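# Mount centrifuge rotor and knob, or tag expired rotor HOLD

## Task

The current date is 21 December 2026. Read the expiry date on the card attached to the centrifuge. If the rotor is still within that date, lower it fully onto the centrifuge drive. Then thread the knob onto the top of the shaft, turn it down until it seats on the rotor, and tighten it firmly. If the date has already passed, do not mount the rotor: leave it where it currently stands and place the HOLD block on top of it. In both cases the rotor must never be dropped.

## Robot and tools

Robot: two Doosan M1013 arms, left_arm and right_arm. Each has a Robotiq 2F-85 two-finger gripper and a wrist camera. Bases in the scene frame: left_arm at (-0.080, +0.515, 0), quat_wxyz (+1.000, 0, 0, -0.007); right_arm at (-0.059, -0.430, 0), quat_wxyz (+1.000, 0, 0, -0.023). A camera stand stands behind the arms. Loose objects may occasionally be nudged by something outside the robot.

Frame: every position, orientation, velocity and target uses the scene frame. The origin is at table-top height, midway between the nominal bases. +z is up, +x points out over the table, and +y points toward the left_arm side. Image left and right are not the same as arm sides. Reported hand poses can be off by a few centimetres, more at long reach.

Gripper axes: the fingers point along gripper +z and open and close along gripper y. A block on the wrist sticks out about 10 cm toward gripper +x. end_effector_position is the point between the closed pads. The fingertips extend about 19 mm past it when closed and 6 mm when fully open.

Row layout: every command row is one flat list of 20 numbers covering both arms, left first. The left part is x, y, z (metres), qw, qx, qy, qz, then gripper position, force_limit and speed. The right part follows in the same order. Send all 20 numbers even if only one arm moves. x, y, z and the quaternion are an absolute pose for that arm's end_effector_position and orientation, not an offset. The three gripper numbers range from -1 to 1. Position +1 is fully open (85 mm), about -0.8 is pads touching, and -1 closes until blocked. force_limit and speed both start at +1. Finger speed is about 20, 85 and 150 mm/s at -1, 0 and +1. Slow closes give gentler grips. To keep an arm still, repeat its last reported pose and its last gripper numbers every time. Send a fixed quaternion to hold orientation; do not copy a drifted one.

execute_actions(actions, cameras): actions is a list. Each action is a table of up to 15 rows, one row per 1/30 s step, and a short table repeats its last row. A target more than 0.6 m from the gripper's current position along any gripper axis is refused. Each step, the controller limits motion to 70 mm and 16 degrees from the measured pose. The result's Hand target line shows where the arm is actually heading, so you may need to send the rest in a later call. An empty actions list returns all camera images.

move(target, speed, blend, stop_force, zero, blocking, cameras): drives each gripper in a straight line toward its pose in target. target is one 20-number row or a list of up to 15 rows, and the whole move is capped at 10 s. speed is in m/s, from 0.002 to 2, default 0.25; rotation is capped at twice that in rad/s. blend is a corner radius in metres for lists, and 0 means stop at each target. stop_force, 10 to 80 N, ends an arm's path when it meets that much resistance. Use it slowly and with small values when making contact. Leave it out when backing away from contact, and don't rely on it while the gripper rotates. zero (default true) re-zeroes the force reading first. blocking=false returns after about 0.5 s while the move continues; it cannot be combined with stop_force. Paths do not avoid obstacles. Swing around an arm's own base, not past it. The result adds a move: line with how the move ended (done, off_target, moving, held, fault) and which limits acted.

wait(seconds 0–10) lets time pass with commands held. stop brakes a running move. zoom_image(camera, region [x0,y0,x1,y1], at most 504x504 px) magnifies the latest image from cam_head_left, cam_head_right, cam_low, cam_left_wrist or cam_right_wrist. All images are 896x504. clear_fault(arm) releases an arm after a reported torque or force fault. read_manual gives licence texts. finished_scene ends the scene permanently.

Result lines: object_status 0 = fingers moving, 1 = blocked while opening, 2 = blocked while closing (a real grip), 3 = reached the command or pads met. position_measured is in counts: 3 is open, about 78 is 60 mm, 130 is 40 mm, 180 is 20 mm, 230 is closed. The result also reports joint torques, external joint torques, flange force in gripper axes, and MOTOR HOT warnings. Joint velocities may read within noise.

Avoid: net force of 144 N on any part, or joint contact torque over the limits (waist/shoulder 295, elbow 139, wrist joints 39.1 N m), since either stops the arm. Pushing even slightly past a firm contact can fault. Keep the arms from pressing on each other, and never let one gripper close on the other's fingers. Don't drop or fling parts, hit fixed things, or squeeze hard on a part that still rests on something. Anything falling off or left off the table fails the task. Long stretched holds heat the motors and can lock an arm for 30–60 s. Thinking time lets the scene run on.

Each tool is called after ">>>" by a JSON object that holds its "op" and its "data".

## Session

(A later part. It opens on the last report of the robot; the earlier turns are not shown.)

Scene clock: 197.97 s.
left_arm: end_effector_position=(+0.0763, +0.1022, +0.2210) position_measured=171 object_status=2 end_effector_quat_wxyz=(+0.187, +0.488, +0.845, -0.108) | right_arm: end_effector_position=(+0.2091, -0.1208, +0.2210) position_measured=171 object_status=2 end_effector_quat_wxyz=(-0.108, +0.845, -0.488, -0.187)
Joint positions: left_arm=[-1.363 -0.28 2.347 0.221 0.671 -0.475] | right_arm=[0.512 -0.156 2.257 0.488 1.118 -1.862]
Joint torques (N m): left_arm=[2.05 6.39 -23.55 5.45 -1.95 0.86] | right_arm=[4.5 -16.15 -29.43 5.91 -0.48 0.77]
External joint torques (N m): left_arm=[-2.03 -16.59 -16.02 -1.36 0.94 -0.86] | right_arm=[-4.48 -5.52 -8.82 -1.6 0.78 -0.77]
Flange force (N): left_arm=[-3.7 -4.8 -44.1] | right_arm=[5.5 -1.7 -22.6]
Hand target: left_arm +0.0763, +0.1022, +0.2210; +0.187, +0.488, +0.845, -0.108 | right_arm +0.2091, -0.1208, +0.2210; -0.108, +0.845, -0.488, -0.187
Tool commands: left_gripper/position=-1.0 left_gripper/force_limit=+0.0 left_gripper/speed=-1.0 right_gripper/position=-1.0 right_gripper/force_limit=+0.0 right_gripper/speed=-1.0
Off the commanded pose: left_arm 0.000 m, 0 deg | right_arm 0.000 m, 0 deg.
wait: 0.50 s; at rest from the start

>>> {"op": "move", "data": {"target": [0.0763,0.1022,0.251,0.1874,0.4882,0.8455,-0.1082,-1,0,-1,0.2091,-0.1208,0.251,-0.1082,0.8455,-0.4882,-0.1874,-1,0,-1], "speed": 0.04, "cameras": ["cam_low","cam_left_wrist","cam_right_wrist"]}}

Scene clock: 200.43 s.
left_arm: end_effector_position=(+0.0763, +0.1022, +0.2510) position_measured=171 object_status=2 end_effector_quat_wxyz=(+0.187, +0.488, +0.845, -0.108) | right_arm: end_effector_position=(+0.2091, -0.1208, +0.2510) position_measured=171 object_status=2 end_effector_quat_wxyz=(-0.108, +0.845, -0.488, -0.187)
Joint positions: left_arm=[-1.363 -0.309 2.306 0.204 0.74 -0.452] | right_arm=[0.512 -0.186 2.219 0.474 1.178 -1.828]
Joint torques (N m): left_arm=[-5.35 -26.39 -51.78 3.23 -1.83 0.44] | right_arm=[-7.84 -35.91 -61.19 5.1 -0.7 0.43]
External joint torques (N m): left_arm=[5.37 17.68 10.77 1.04 0.8 -0.44] | right_arm=[7.88 16.11 21.93 -0.62 0.98 -0.44]
Flange force (N): left_arm=[-10.0 7.2 37.7] | right_arm=[1.1 0.7 45.2]
Hand target: left_arm +0.0763, +0.1022, +0.2510; +0.187, +0.488, +0.845, -0.108 | right_arm +0.2091, -0.1208, +0.2510; -0.108, +0.845, -0.488, -0.187
Off the commanded pose: left_arm 0.000 m, 0 deg | right_arm 0.000 m, 0 deg.
move: done
Images, in order (width x height): cam_low 896x504, cam_left_wrist 896x504, cam_right_wrist 896x504.

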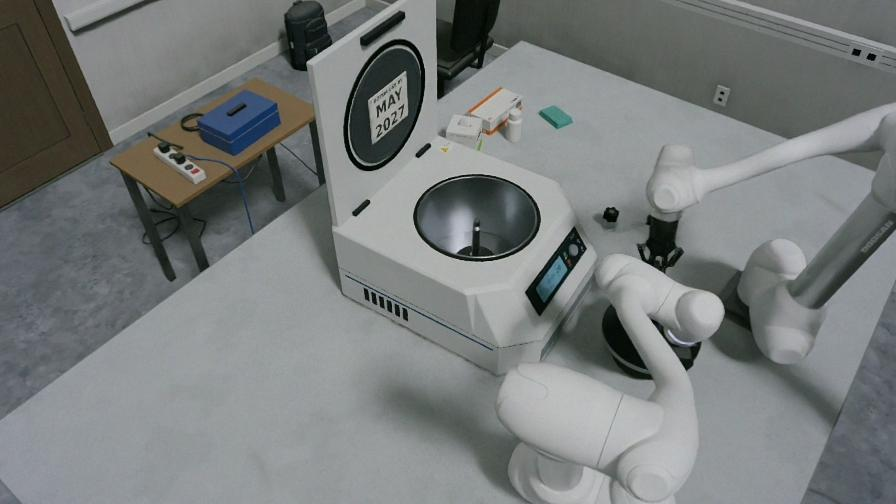

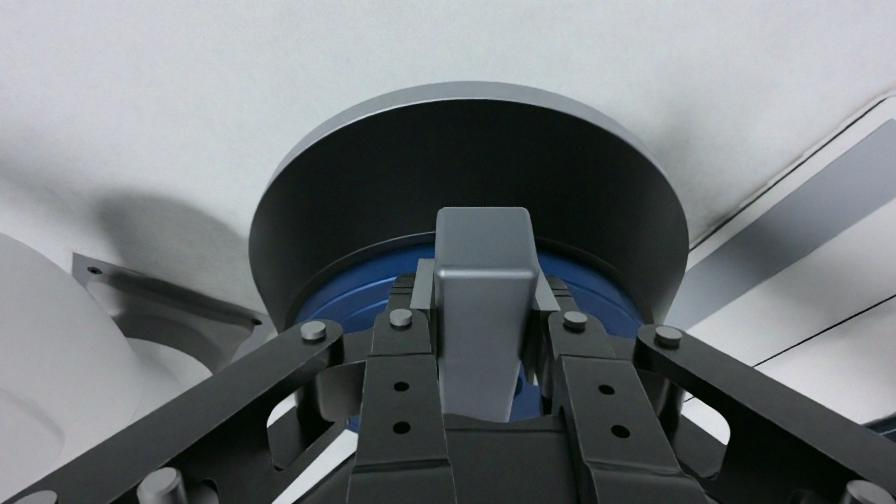

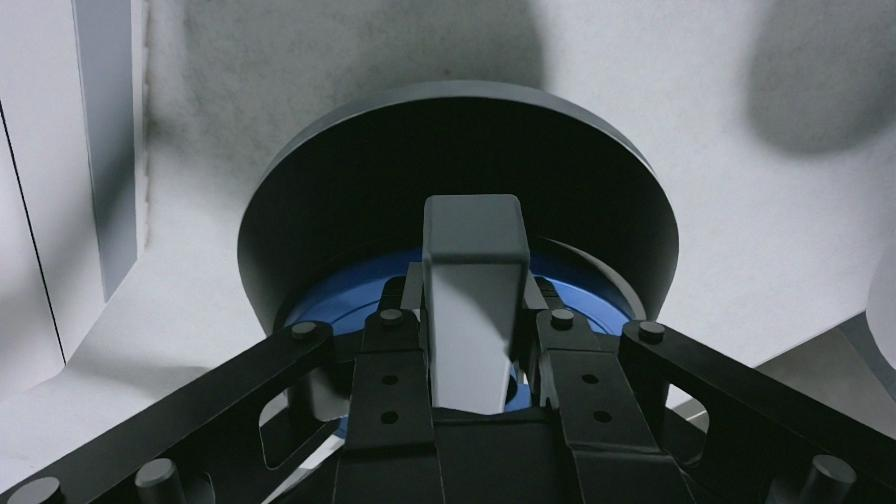

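>>> {"op": "move", "data": {"target": [[0.0763,0.1022,0.40,0.1874,0.4882,0.8455,-0.1082,-1,0,-1,0.2091,-0.1208,0.40,-0.1082,0.8455,-0.4882,-0.1874,-1,0,-1],[0.3836,0.1315,0.545,0.1874,0.4882,0.8455,-0.1082,-1,0,-1,0.5164,-0.0915,0.545,-0.1082,0.8455,-0.4882,-0.1874,-1,0,-1]], "speed": 0.12, "blend": [0.05,0], "cameras": ["cam_low","cam_left_wrist","cam_right_wrist"]}}

Scene clock: 223.13 s.
left_arm: end_effector_position=(+0.3835, +0.1315, +0.5451) position_measured=171 object_status=2 end_effector_quat_wxyz=(+0.187, +0.488, +0.845, -0.108) | right_arm: end_effector_position=(+0.5163, -0.0916, +0.5450) position_measured=171 object_status=2 end_effector_quat_wxyz=(-0.108, +0.845, -0.488, -0.188)
Joint positions: left_arm=[-0.661 -0.112 1.615 -0.164 1.233 0.395] | right_arm=[0.347 0.195 1.295 0.431 1.739 -1.739]
Joint torques (N m): left_arm=[-11.03 -48.06 -65.42 -2.11 -8.02 0.76] | right_arm=[8.75 -88.21 -63.72 13.22 0.33 1.08]
External joint torques (N m): left_arm=[11.37 14.83 20.91 6.06 6.98 -0.76] | right_arm=[-8.49 24.81 21.03 -8.14 -0.14 -1.08]
Flange force (N): left_arm=[22.5 14.5 16.8] | right_arm=[29.7 4.9 30.3]
Hand target: left_arm +0.3836, +0.1315, +0.5450; +0.187, +0.488, +0.845, -0.108 | right_arm +0.5164, -0.0915, +0.5450; -0.108, +0.845, -0.488, -0.187
Off the commanded pose: left_arm 0.000 m, 0 deg | right_arm 0.000 m, 0 deg.
move: done
Images, in order (width x height): cam_low 896x504, cam_left_wrist 896x504, cam_right_wrist 896x504.

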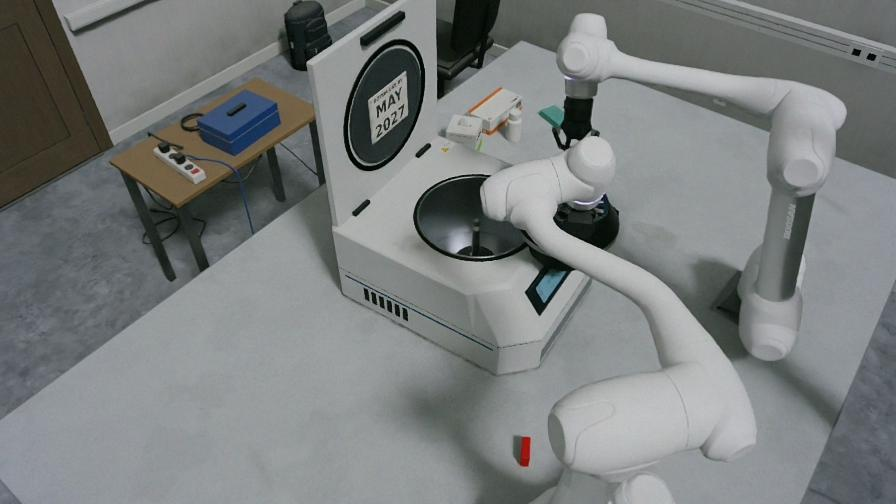

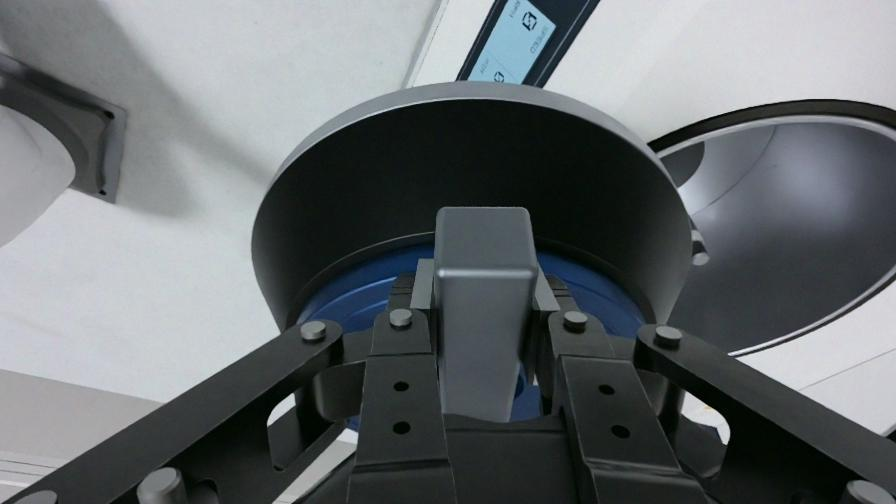

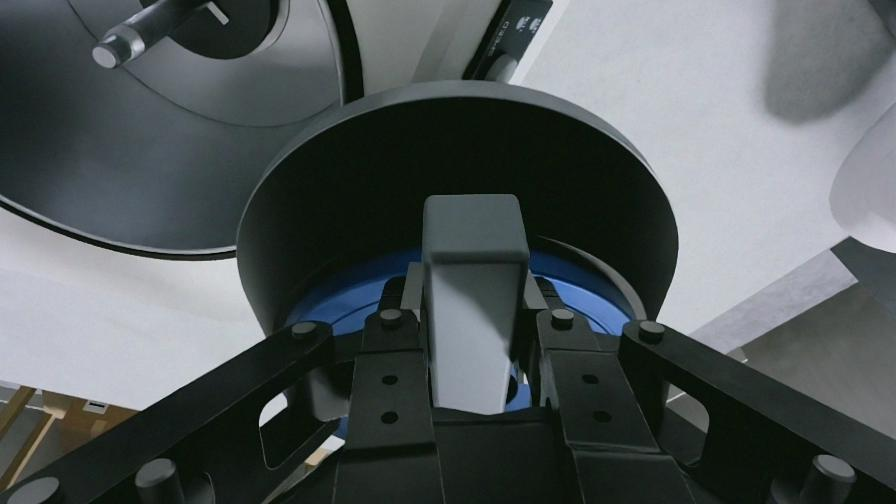

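>>> {"op": "move", "data": {"target": [[0.4200,0.1423,0.545,0.1799,0.5424,0.8118,-0.1202,-1,0,-1,0.5226,-0.0961,0.545,-0.1202,0.8118,-0.5424,-0.1799,-1,0,-1],[0.4572,0.1512,0.545,0.1717,0.5944,0.7746,-0.1317,-1,0,-1,0.5278,-0.0986,0.545,-0.1317,0.7746,-0.5944,-0.1717,-1,0,-1],[0.4951,0.1578,0.545,0.1627,0.6437,0.7340,-0.1427,-1,0,-1,0.5325,-0.0990,0.545,-0.1427,0.7340,-0.6437,-0.1627,-1,0,-1],[0.5332,0.1623,0.545,0.1530,0.6903,0.6903,-0.1530,-1,0,-1,0.5368,-0.0973,0.545,-0.1530,0.6903,-0.6903,-0.1530,-1,0,-1],[0.5714,0.1645,0.545,0.1427,0.7340,0.6437,-0.1627,-1,0,-1,0.5412,-0.0933,0.545,-0.1627,0.6437,-0.7340,-0.1427,-1,0,-1],[0.6093,0.1646,0.545,0.1317,0.7746,0.5944,-0.1717,-1,0,-1,0.5457,-0.0870,0.545,-0.1717,0.5944,-0.7746,-0.1317,-1,0,-1],[0.6468,0.1625,0.545,0.1202,0.8118,0.5424,-0.1799,-1,0,-1,0.5508,-0.0787,0.545,-0.1799,0.5424,-0.8118,-0.1202,-1,0,-1],[0.6833,0.1583,0.545,0.1082,0.8455,0.4882,-0.1874,-1,0,-1,0.5567,-0.0683,0.545,-0.1874,0.4882,-0.8455,-0.1082,-1,0,-1]], "speed": 0.08, "blend": [0.008,0.008,0.008,0.008,0.008,0.008,0.008,0], "cameras": ["all"]}}

Scene clock: 241.07 s.
left_arm: end_effector_position=(+0.6833, +0.1582, +0.5450) position_measured=171 object_status=2 end_effector_quat_wxyz=(+0.108, +0.845, +0.488, -0.187) | right_arm: end_effector_position=(+0.5567, -0.0683, +0.5451) position_measured=171 object_status=2 end_effector_quat_wxyz=(+0.187, -0.488, +0.845, +0.108)
Joint positions: left_arm=[-0.323 0.534 0.82 -0.446 1.846 1.648] | right_arm=[0.423 0.085 1.421 0.276 1.295 -0.7]
Joint torques (N m): left_arm=[-56.5 -126.03 -55.02 -17.26 2.04 0.35] | right_arm=[21.28 -60.41 -81.18 17.35 -17.42 0.21]
External joint torques (N m): left_arm=[56.94 29.13 12.48 20.07 -1.95 -0.35] | right_arm=[-21.17 7.97 37.64 -12.49 16.57 -0.21]
Flange force (N): left_arm=[72.9 2.7 -4.3] | right_arm=[75.4 1.8 9.7]
Hand target: left_arm +0.6833, +0.1583, +0.5450; +0.108, +0.845, +0.488, -0.187 | right_arm +0.5567, -0.0683, +0.5450; +0.187, -0.488, +0.845, +0.108
Off the commanded pose: left_arm 0.000 m, 0 deg | right_arm 0.000 m, 0 deg.
move: done

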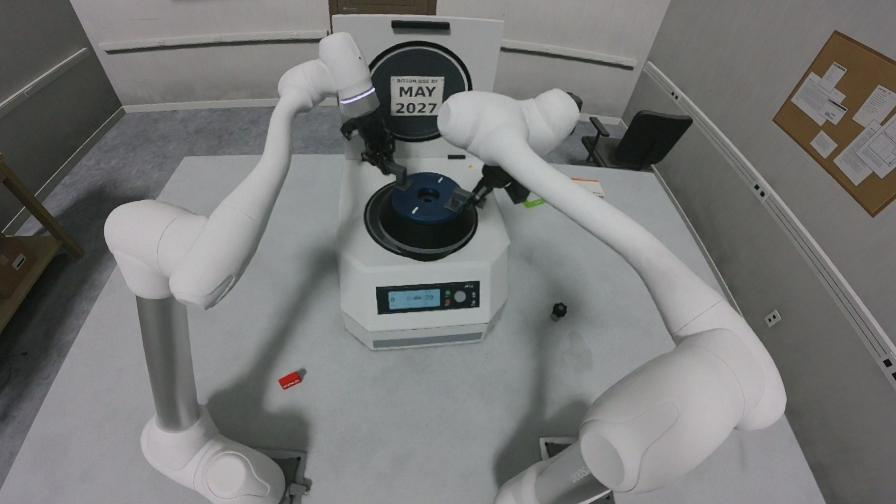

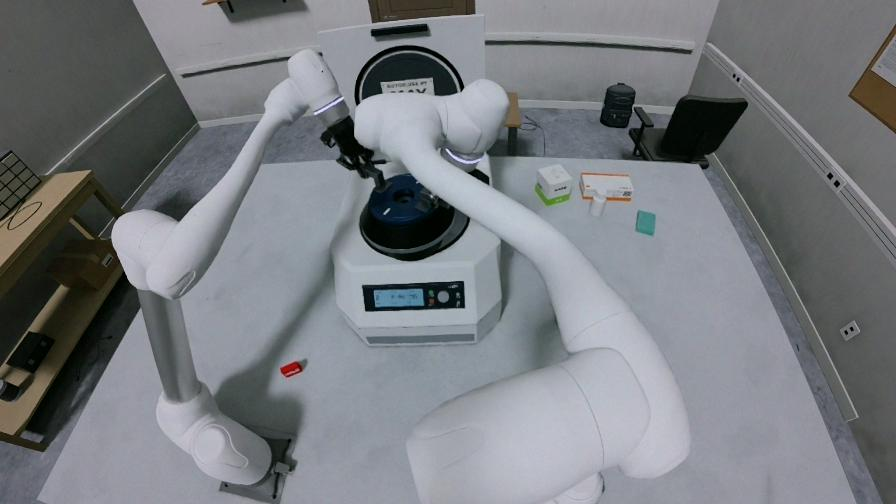

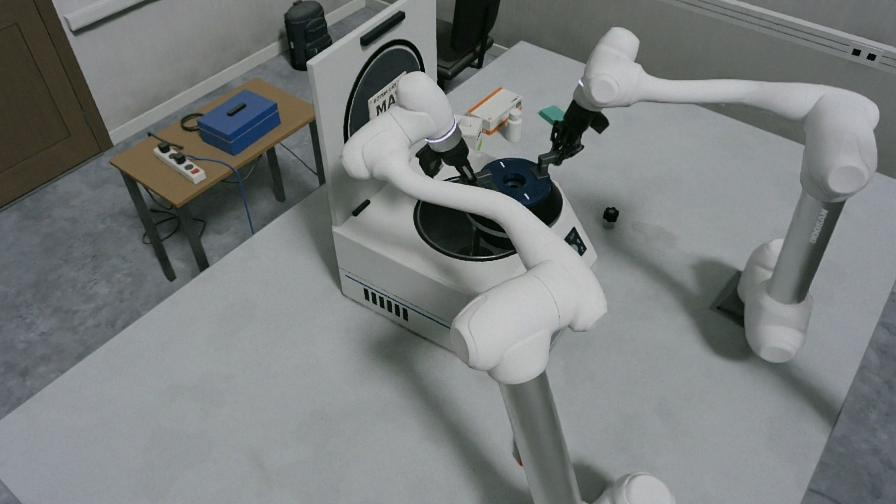

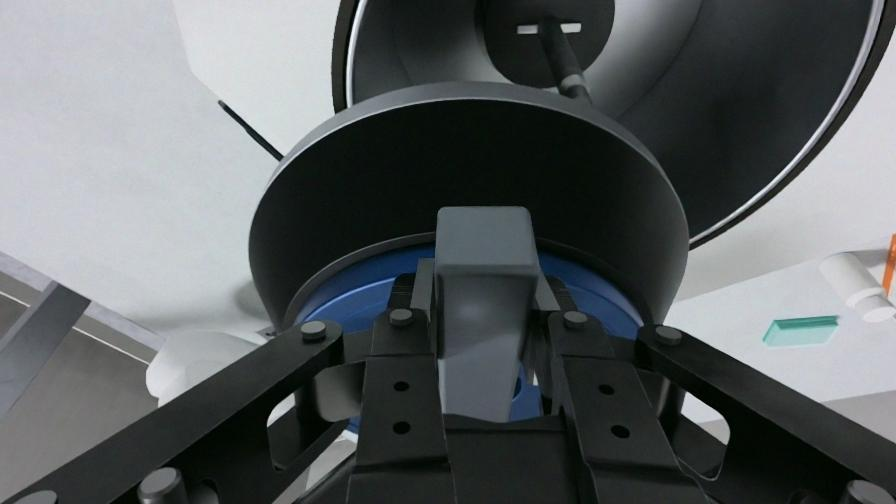

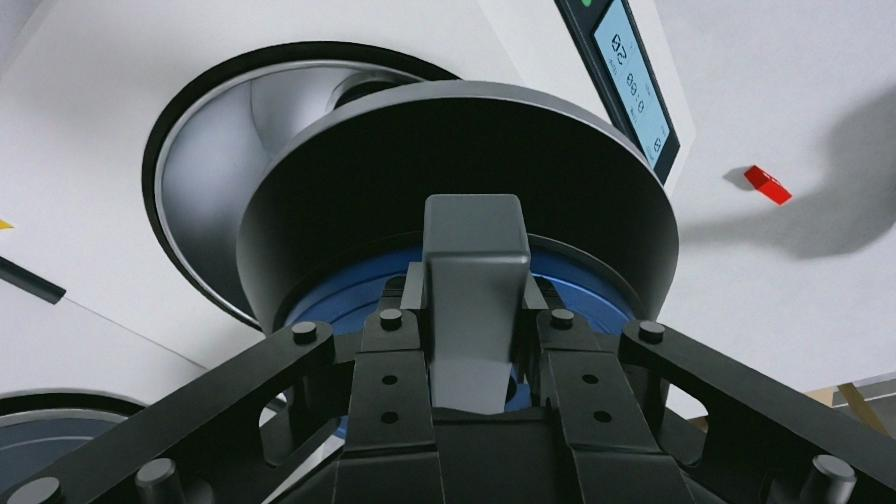

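>>> {"op": "move", "data": {"target": [0.6838,0.1592,0.545,0.1082,0.8455,0.4882,-0.1874,-1,0,-1,0.5562,-0.0692,0.545,-0.1874,0.4882,-0.8455,-0.1082,-1,0,-1], "speed": 0.02}}

>>> {"op": "zoom_image", "data": {"camera": "cam_left_wrist", "region": [460, 0, 640, 110]}}

Scene clock: 244.67 s.
left_arm: end_effector_position=(+0.6837, +0.1590, +0.5450) position_measured=171 object_status=2 end_effector_quat_wxyz=(+0.108, +0.846, +0.488, -0.188) | right_arm: end_effector_position=(+0.5562, -0.0691, +0.5450) position_measured=171 object_status=2 end_effector_quat_wxyz=(+0.187, -0.488, +0.845, +0.108)
Joint positions: left_arm=[-0.321 0.534 0.82 -0.446 1.847 1.649] | right_arm=[0.422 0.084 1.423 0.277 1.296 -0.701]
Joint torques (N m): left_arm=[-9.13 -122.33 -56.69 -3.36 0.85 0.34] | right_arm=[1.67 -78.08 -70.86 8.41 -6.13 0.1]
External joint torques (N m): left_arm=[9.24 25.68 14.25 6.15 -0.76 -0.34] | right_arm=[-1.62 26.47 27.47 -3.55 5.27 -0.1]
Flange force (N): left_arm=[21.7 3.2 20.0] | right_arm=[22.4 0.3 33.7]
Hand target: left_arm +0.6838, +0.1592, +0.5450; +0.108, +0.845, +0.488, -0.187 | right_arm +0.5562, -0.0692, +0.5450; +0.187, -0.488, +0.845, +0.108
Off the commanded pose: left_arm 0.000 m, 0 deg | right_arm 0.000 m, 0 deg.
move: done

Scaled by 2.800.
This view is cut from an older image: the scene may have changed since it was taken.

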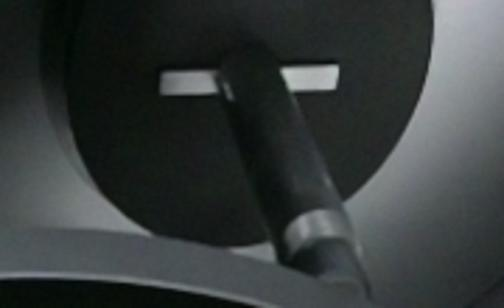

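>>> {"op": "wait", "data": {"seconds": 0, "cameras": ["cam_left_wrist","cam_head_left","cam_head_right"]}}

>>> {"op": "zoom_image", "data": {"camera": "cam_left_wrist", "region": [500, 0, 600, 60]}}

>>> {"op": "zoom_image", "data": {"camera": "cam_head_left", "region": [340, 120, 520, 280]}}

Scene clock: 254.07 s.
left_arm: end_effector_position=(+0.6838, +0.1592, +0.5450) position_measured=171 object_status=2 end_effector_quat_wxyz=(+0.108, +0.845, +0.488, -0.187) | right_arm: end_effector_position=(+0.5562, -0.0692, +0.5450) position_measured=171 object_status=2 end_effector_quat_wxyz=(+0.187, -0.488, +0.845, +0.108)
Joint positions: left_arm=[-0.321 0.534 0.82 -0.446 1.847 1.649] | right_arm=[0.422 0.083 1.423 0.277 1.296 -0.701]
Joint torques (N m): left_arm=[-4.06 -121.85 -56.66 -2.16 0.77 0.39] | right_arm=[-1.03 -79.45 -69.94 7.55 -5.06 0.09]
External joint torques (N m): left_arm=[3.99 25.44 14.27 4.95 -0.69 -0.39] | right_arm=[1.12 27.4 26.44 -2.68 4.19 -0.09]
Flange force (N): left_arm=[16.0 4.1 22.3] | right_arm=[17.5 2.0 35.9]
Hand target: left_arm +0.6838, +0.1592, +0.5450; +0.108, +0.845, +0.488, -0.187 | right_arm +0.5562, -0.0692, +0.5450; +0.187, -0.488, +0.845, +0.108
Tool commands: left_gripper/position=-1.0 left_gripper/force_limit=+0.0 left_gripper/speed=-1.0 right_gripper/position=-1.0 right_gripper/force_limit=+0.0 right_gripper/speed=-1.0
Off the commanded pose: left_arm 0.000 m, 0 deg | right_arm 0.000 m, 0 deg.
Images, in order (width x height): cam_head_left 896x504, cam_head_right 896x504, cam_left_wrist 896x504.

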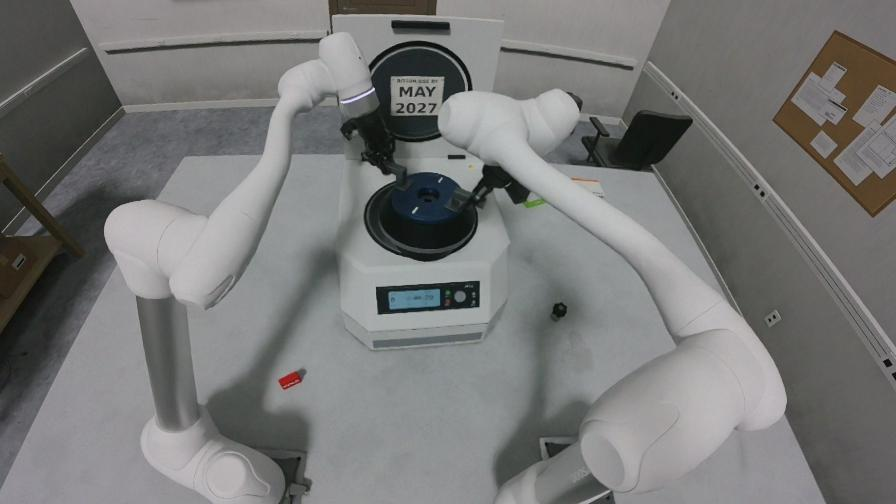

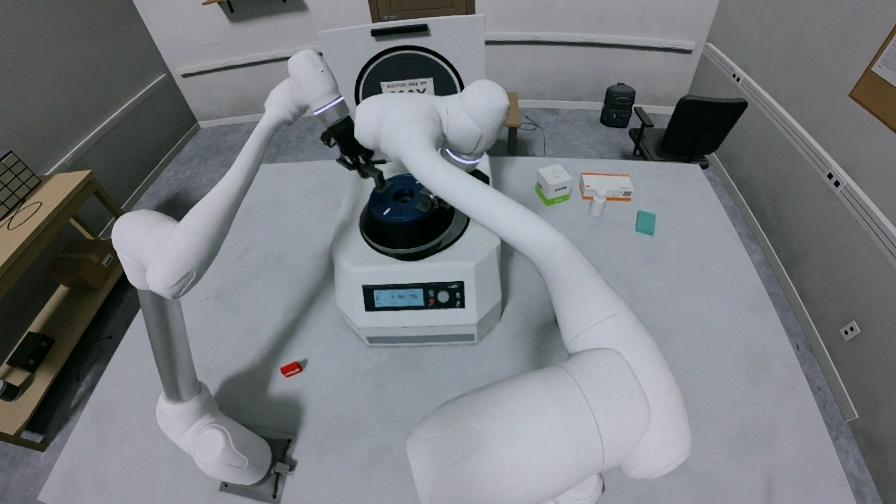

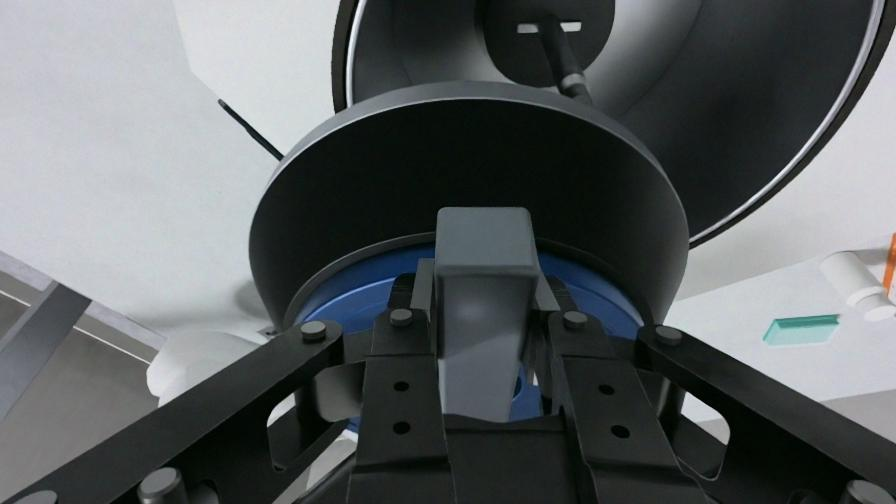

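Scaled by 5.040.

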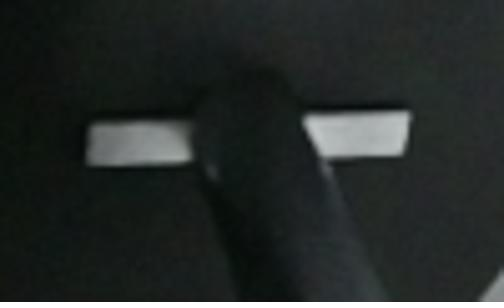

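Scaled by 2.800.

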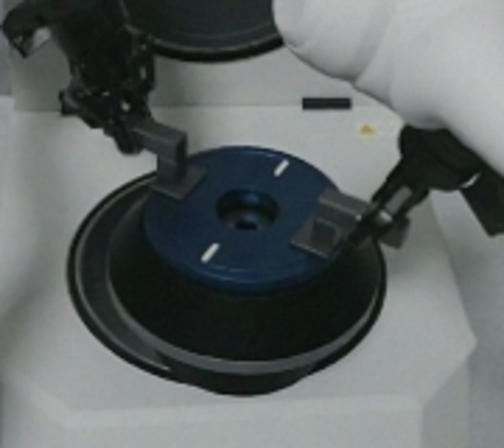

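>>> {"op": "move", "data": {"target": [0.7948,0.1703,0.53,0.1106,0.8390,0.4992,-0.1860,-1,0,-1,0.6732,-0.0613,0.53,-0.1860,0.4992,-0.8390,-0.1106,-1,0,-1], "speed": 0.06, "cameras": ["all"]}}

Scene clock: 274.70 s.
left_arm: end_effector_position=(+0.7948, +0.1703, +0.5300) position_measured=171 object_status=2 end_effector_quat_wxyz=(+0.111, +0.839, +0.499, -0.186) | right_arm: end_effector_position=(+0.6732, -0.0613, +0.5300) position_measured=171 object_status=2 end_effector_quat_wxyz=(+0.186, -0.499, +0.839, +0.111)
Joint positions: left_arm=[-0.272 0.794 0.403 -0.471 1.998 1.596] | right_arm=[0.369 0.269 1.228 0.302 1.327 -0.776]
Joint torques (N m): left_arm=[-11.18 -142.87 -54.46 -3.87 -0.17 0.38] | right_arm=[2.6 -99.35 -70.78 8.93 -6.19 -0.01]
External joint torques (N m): left_arm=[11.47 26.01 13.6 6.51 0.19 -0.38] | right_arm=[-2.34 27.62 27.24 -4 5.39 0.01]
Flange force (N): left_arm=[0.0 0.0 0.0] | right_arm=[26.3 4.0 31.7]
Hand target: left_arm +0.7948, +0.1703, +0.5300; +0.111, +0.839, +0.499, -0.186 | right_arm +0.6732, -0.0613, +0.5300; +0.186, -0.499, +0.839, +0.111
Off the commanded pose: left_arm 0.000 m, 0 deg | right_arm 0.000 m, 0 deg.
move: done

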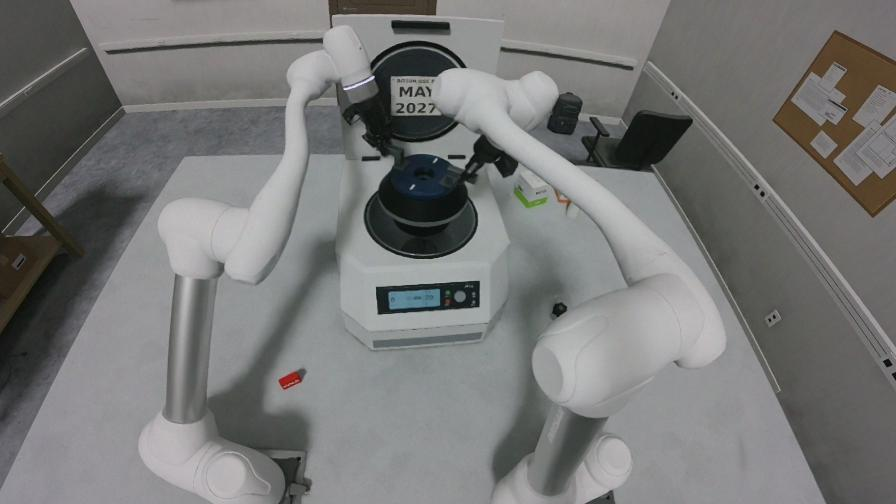

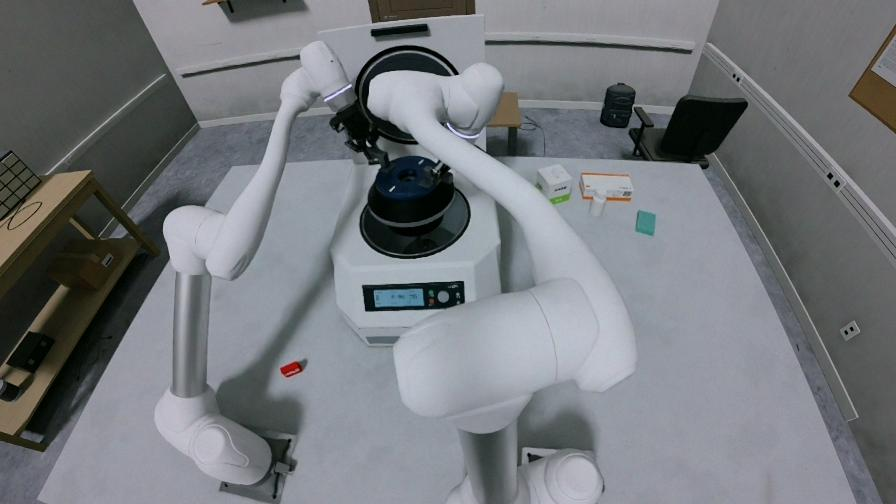

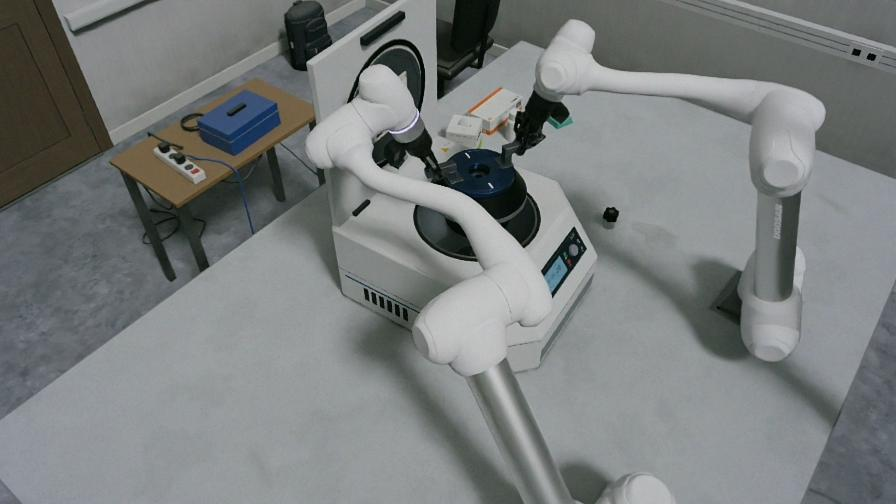

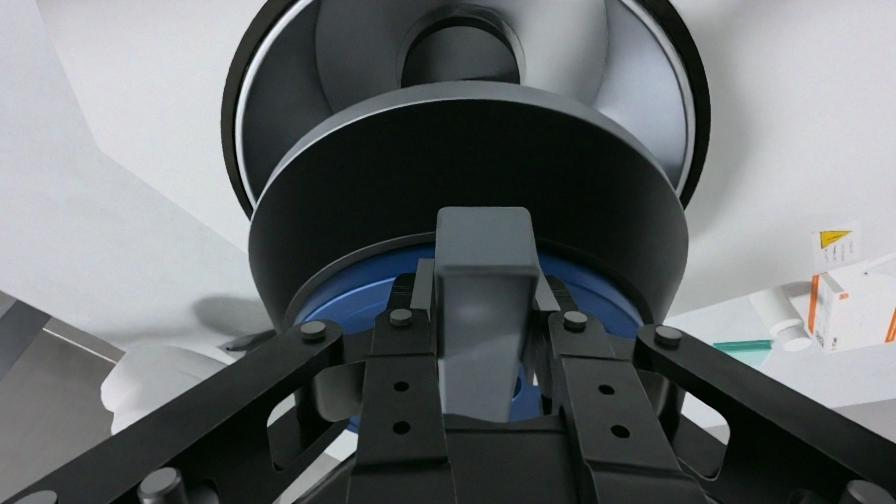

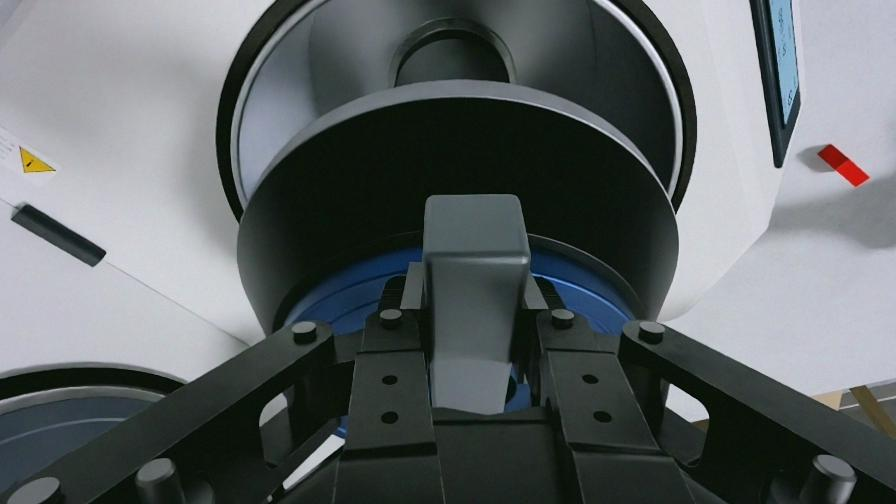

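>>> {"op": "zoom_image", "data": {"camera": "cam_left_wrist", "region": [360, 0, 560, 110]}}

>>> {"op": "zoom_image", "data": {"camera": "cam_right_wrist", "region": [360, 0, 560, 110]}}

>>> {"op": "zoom_image", "data": {"camera": "cam_low", "region": [400, 130, 560, 270]}}

>>> {"op": "zoom_image", "data": {"camera": "cam_head_left", "region": [350, 140, 500, 270]}}

Scaled by 2.520.

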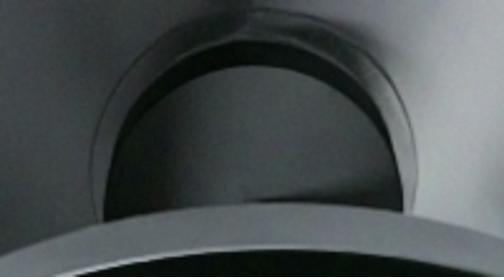

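Scaled by 2.520.

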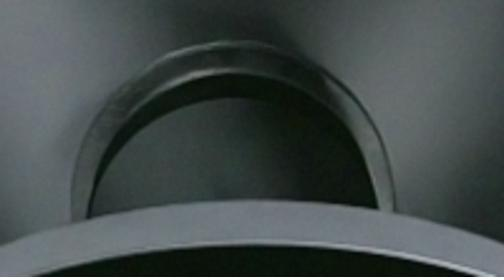

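Scaled by 3.150.

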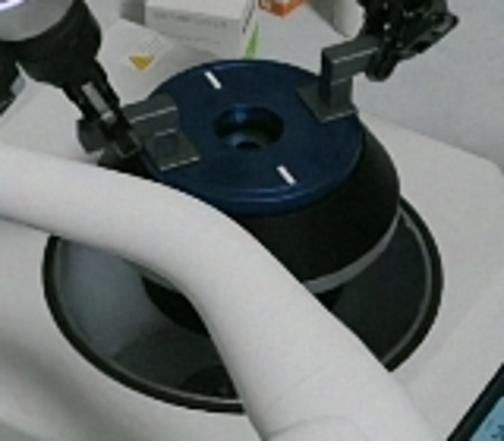

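Scaled by 3.360.

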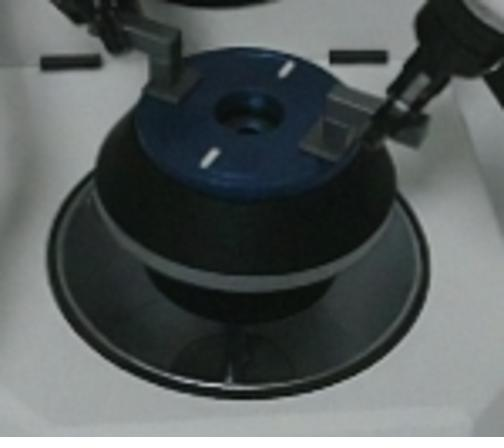

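>>> {"op": "move", "data": {"target": [0.7960,0.1725,0.507,0.1106,0.8390,0.4992,-0.1860,-1,0,-1,0.6744,-0.0591,0.507,-0.1860,0.4992,-0.8390,-0.1106,-1,0,-1], "speed": 0.03}}

>>> {"op": "move", "data": {"target": [0.7960,0.1725,0.499,0.1106,0.8390,0.4992,-0.1860,-1,0,-1,0.6744,-0.0591,0.499,-0.1860,0.4992,-0.8390,-0.1106,-1,0,-1], "speed": 0.02}}

Scene clock: 301.40 s.
left_arm: end_effector_position=(+0.7960, +0.1725, +0.5070) position_measured=171 object_status=2 end_effector_quat_wxyz=(+0.111, +0.839, +0.499, -0.186) | right_arm: end_effector_position=(+0.6744, -0.0591, +0.5070) position_measured=171 object_status=2 end_effector_quat_wxyz=(+0.186, -0.499, +0.839, +0.111)
Joint positions: left_arm=[-0.269 0.768 0.495 -0.459 1.94 1.63] | right_arm=[0.372 0.271 1.267 0.304 1.287 -0.787]
Joint torques (N m): left_arm=[-8.94 -142.99 -54.91 -3.37 0.63 0.32] | right_arm=[1.78 -101.97 -70.75 8.86 -5.54 0.04]
External joint torques (N m): left_arm=[9 28.3 13.61 6.06 -0.57 -0.32] | right_arm=[-1.57 30.37 27.25 -3.95 4.75 -0.04]
Flange force (N): left_arm=[0.0 0.0 0.0] | right_arm=[22.7 2.0 33.8]
Hand target: left_arm +0.7960, +0.1725, +0.5070; +0.111, +0.839, +0.499, -0.186 | right_arm +0.6744, -0.0591, +0.5070; +0.186, -0.499, +0.839, +0.111
Off the commanded pose: left_arm 0.000 m, 0 deg | right_arm 0.000 m, 0 deg.
move: done

Scene clock: 302.13 s.
left_arm: end_effector_position=(+0.7960, +0.1725, +0.4990) position_measured=171 object_status=2 end_effector_quat_wxyz=(+0.111, +0.839, +0.499, -0.186) | right_arm: end_effector_position=(+0.6744, -0.0591, +0.4990) position_measured=171 object_status=2 end_effector_quat_wxyz=(+0.186, -0.499, +0.839, +0.111)
Joint positions: left_arm=[-0.269 0.76 0.524 -0.455 1.921 1.64] | right_arm=[0.372 0.27 1.282 0.305 1.273 -0.791]
Joint torques (N m): left_arm=[-8.38 -142.86 -55.85 -3.27 0.67 0.32] | right_arm=[2.34 -101.61 -70.78 8.78 -5.49 -0.03]
External joint torques (N m): left_arm=[8.56 26.79 13.7 6.02 -0.59 -0.32] | right_arm=[-2.23 30.34 27.21 -3.87 4.69 0.03]
Flange force (N): left_arm=[0.0 0.0 0.0] | right_arm=[23.1 1.4 33.5]
Hand target: left_arm +0.7960, +0.1725, +0.4990; +0.111, +0.839, +0.499, -0.186 | right_arm +0.6744, -0.0591, +0.4990; +0.186, -0.499, +0.839, +0.111
Off the commanded pose: left_arm 0.000 m, 0 deg | right_arm 0.000 m, 0 deg.
move: done

>>> {"op": "move", "data": {"target": [0.7960,0.1725,0.493,0.1106,0.8390,0.4992,-0.1860,-1,0,-1,0.6744,-0.0591,0.493,-0.1860,0.4992,-0.8390,-0.1106,-1,0,-1], "speed": 0.02}}

>>> {"op": "move", "data": {"target": [0.7960,0.1725,0.487,0.1106,0.8390,0.4992,-0.1860,-1,0,-1,0.6744,-0.0591,0.487,-0.1860,0.4992,-0.8390,-0.1106,-1,0,-1], "speed": 0.02, "cameras": ["all"]}}

Scene clock: 317.97 s.
left_arm: end_effector_position=(+0.7960, +0.1725, +0.4930) position_measured=171 object_status=2 end_effector_quat_wxyz=(+0.111, +0.839, +0.499, -0.186) | right_arm: end_effector_position=(+0.6744, -0.0591, +0.4930) position_measured=171 object_status=2 end_effector_quat_wxyz=(+0.186, -0.499, +0.839, +0.111)
Joint positions: left_arm=[-0.269 0.755 0.544 -0.453 1.907 1.647] | right_arm=[0.372 0.27 1.293 0.306 1.263 -0.795]
Joint torques (N m): left_arm=[-8.38 -142.51 -56.03 -3.19 0.77 0.34] | right_arm=[2.94 -101.66 -70.96 8.85 -5.37 0.13]
External joint torques (N m): left_arm=[9.06 27.26 13.9 6 -0.68 -0.34] | right_arm=[-2.76 29.85 27.18 -3.92 4.57 -0.13]
Flange force (N): left_arm=[0.0 0.0 0.0] | right_arm=[24.3 1.2 33.1]
Hand target: left_arm +0.7960, +0.1725, +0.4930; +0.111, +0.839, +0.499, -0.186 | right_arm +0.6744, -0.0591, +0.4930; +0.186, -0.499, +0.839, +0.111
Off the commanded pose: left_arm 0.000 m, 0 deg | right_arm 0.000 m, 0 deg.
move: done

Scene clock: 318.70 s.
left_arm: end_effector_position=(+0.7960, +0.1725, +0.4870) position_measured=171 object_status=2 end_effector_quat_wxyz=(+0.111, +0.839, +0.499, -0.186) | right_arm: end_effector_position=(+0.6744, -0.0591, +0.4870) position_measured=171 object_status=2 end_effector_quat_wxyz=(+0.186, -0.499, +0.839, +0.111)
Joint positions: left_arm=[-0.269 0.75 0.564 -0.45 1.894 1.654] | right_arm=[0.372 0.27 1.304 0.307 1.253 -0.798]
Joint torques (N m): left_arm=[-7.84 -142.23 -56.1 -3.13 0.76 0.36] | right_arm=[2.17 -102.26 -70.48 8.68 -5.31 0.05]
External joint torques (N m): left_arm=[8.01 28.03 14.14 5.88 -0.67 -0.36] | right_arm=[-1.97 30.73 26.89 -3.77 4.52 -0.05]
Flange force (N): left_arm=[0.0 0.0 0.0] | right_arm=[21.8 0.7 33.7]
Hand target: left_arm +0.7960, +0.1725, +0.4870; +0.111, +0.839, +0.499, -0.186 | right_arm +0.6744, -0.0591, +0.4870; +0.186, -0.499, +0.839, +0.111
Off the commanded pose: left_arm 0.000 m, 0 deg | right_arm 0.000 m, 0 deg.
move: done

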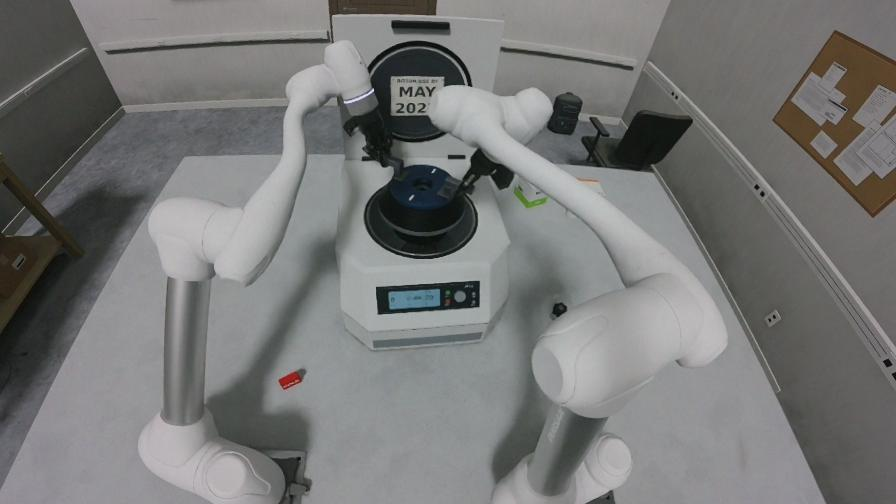

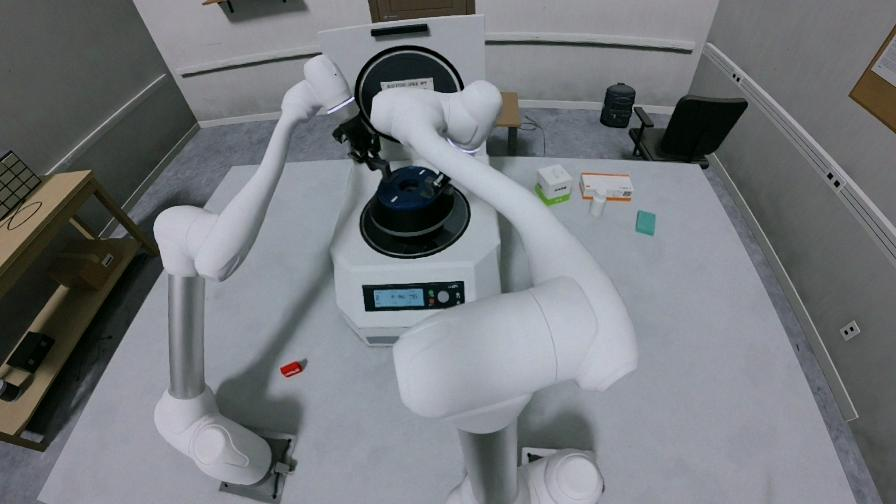

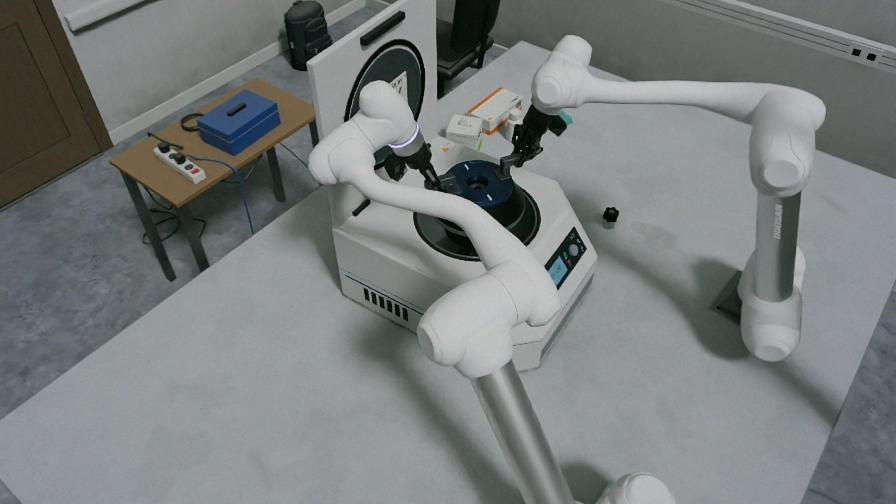

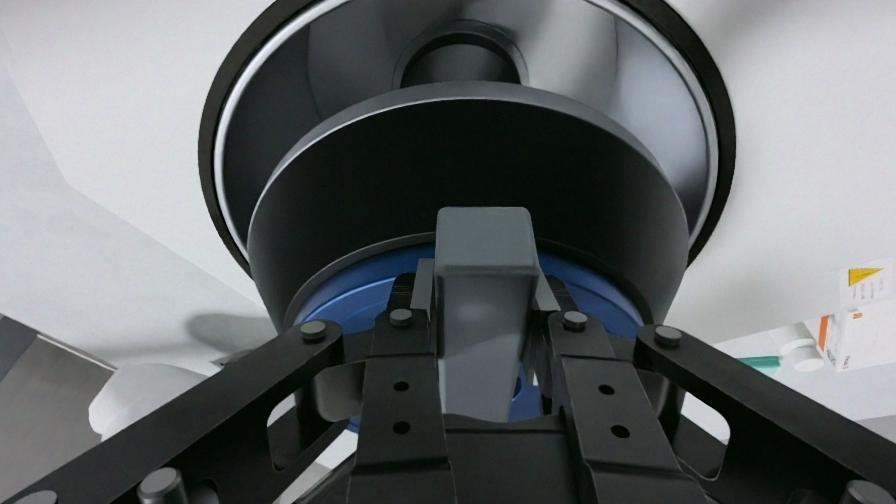

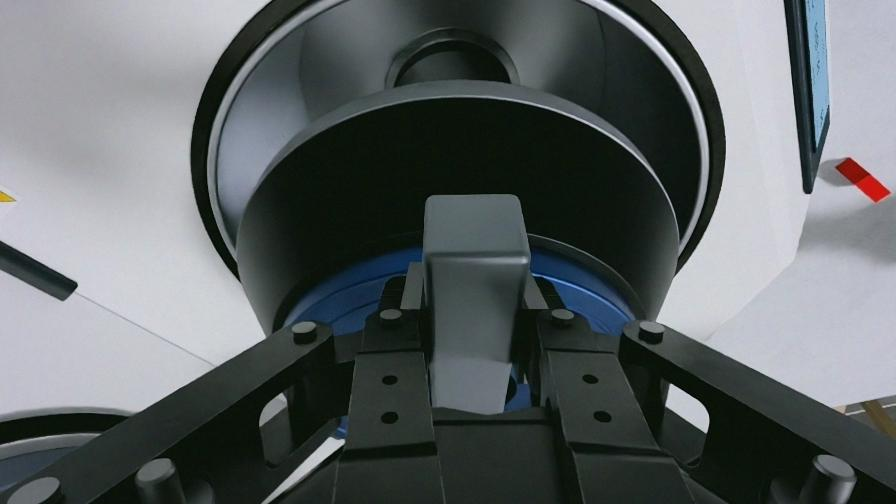

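>>> {"op": "zoom_image", "data": {"camera": "cam_left_wrist", "region": [360, 0, 560, 110]}}

>>> {"op": "zoom_image", "data": {"camera": "cam_right_wrist", "region": [360, 0, 560, 110]}}

>>> {"op": "zoom_image", "data": {"camera": "cam_low", "region": [440, 150, 520, 220]}}

Scaled by 2.520.

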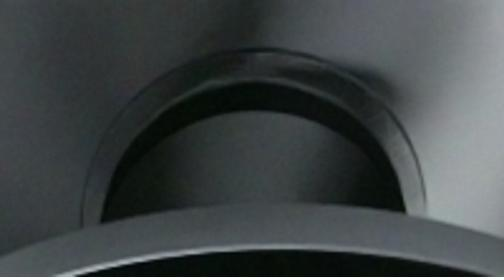

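Scaled by 2.520.

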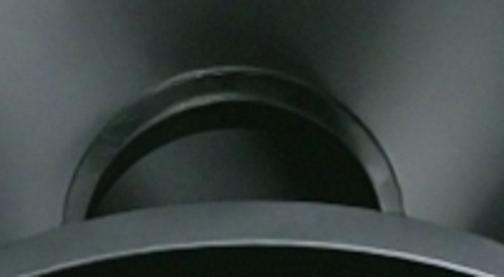

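Scaled by 6.300.

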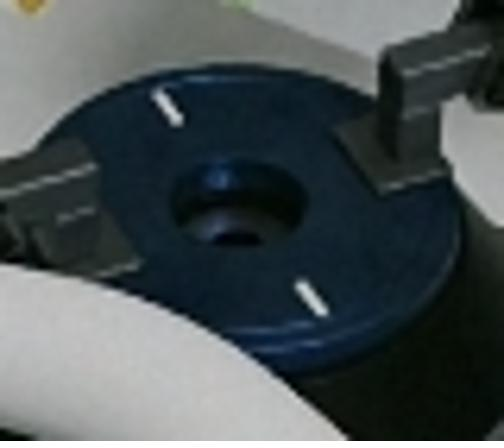

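>>> {"op": "move", "data": {"target": [0.7967,0.1738,0.474,0.1106,0.8390,0.4992,-0.1860,-1,0,-1,0.6751,-0.0578,0.474,-0.1860,0.4992,-0.8390,-0.1106,-1,0,-1], "speed": 0.025}}

>>> {"op": "move", "data": {"target": [0.7967,0.1738,0.460,0.1106,0.8390,0.4992,-0.1860,-1,0,-1,0.6751,-0.0578,0.460,-0.1860,0.4992,-0.8390,-0.1106,-1,0,-1], "speed": 0.025}}

Scene clock: 325.33 s.
left_arm: end_effector_position=(+0.7967, +0.1737, +0.4738) position_measured=171 object_status=2 end_effector_quat_wxyz=(+0.111, +0.839, +0.499, -0.186) | right_arm: end_effector_position=(+0.6751, -0.0579, +0.4741) position_measured=171 object_status=2 end_effector_quat_wxyz=(+0.186, -0.499, +0.839, +0.111)
Joint positions: left_arm=[-0.268 0.742 0.602 -0.446 1.867 1.669] | right_arm=[0.373 0.272 1.324 0.309 1.231 -0.804]
Joint torques (N m): left_arm=[3.95 -166.84 -72.21 -3.25 -0.48 0.5] | right_arm=[11.49 -65.95 -54.48 9.25 -9.18 -0.09]
External joint torques (N m): left_arm=[-4.09 52.25 29.64 6.05 0.59 -0.5] | right_arm=[-11.26 -6.61 10.49 -4.32 8.39 0.09]
Flange force (N): left_arm=[0.0 0.0 0.0] | right_arm=[32.1 6.4 -11.9]
Hand target: left_arm +0.7967, +0.1738, +0.4740; +0.111, +0.839, +0.499, -0.186 | right_arm +0.6751, -0.0578, +0.4740; +0.186, -0.499, +0.839, +0.111
Off the commanded pose: left_arm 0.000 m, 0 deg | right_arm 0.000 m, 0 deg.
move: done

Scene clock: 326.20 s.
left_arm: end_effector_position=(+0.7967, +0.1738, +0.4600) position_measured=171 object_status=2 end_effector_quat_wxyz=(+0.111, +0.839, +0.499, -0.186) | right_arm: end_effector_position=(+0.6751, -0.0578, +0.4600) position_measured=171 object_status=2 end_effector_quat_wxyz=(+0.186, -0.499, +0.839, +0.111)
Joint positions: left_arm=[-0.268 0.734 0.642 -0.442 1.839 1.683] | right_arm=[0.373 0.273 1.348 0.312 1.207 -0.812]
Joint torques (N m): left_arm=[8.33 -168.27 -74.14 -2.4 -0.38 0.54] | right_arm=[16.5 -46.76 -44.34 9.33 -9.92 -0.07]
External joint torques (N m): left_arm=[-8.4 54.91 31.68 5.2 0.5 -0.54] | right_arm=[-16.27 -25.73 0.46 -4.4 9.14 0.07]
Flange force (N): left_arm=[16.3 0.1 56.4] | right_arm=[34.5 7.2 -35.6]
Hand target: left_arm +0.7967, +0.1738, +0.4600; +0.111, +0.839, +0.499, -0.186 | right_arm +0.6751, -0.0578, +0.4600; +0.186, -0.499, +0.839, +0.111
Off the commanded pose: left_arm 0.000 m, 0 deg | right_arm 0.000 m, 0 deg.
move: done


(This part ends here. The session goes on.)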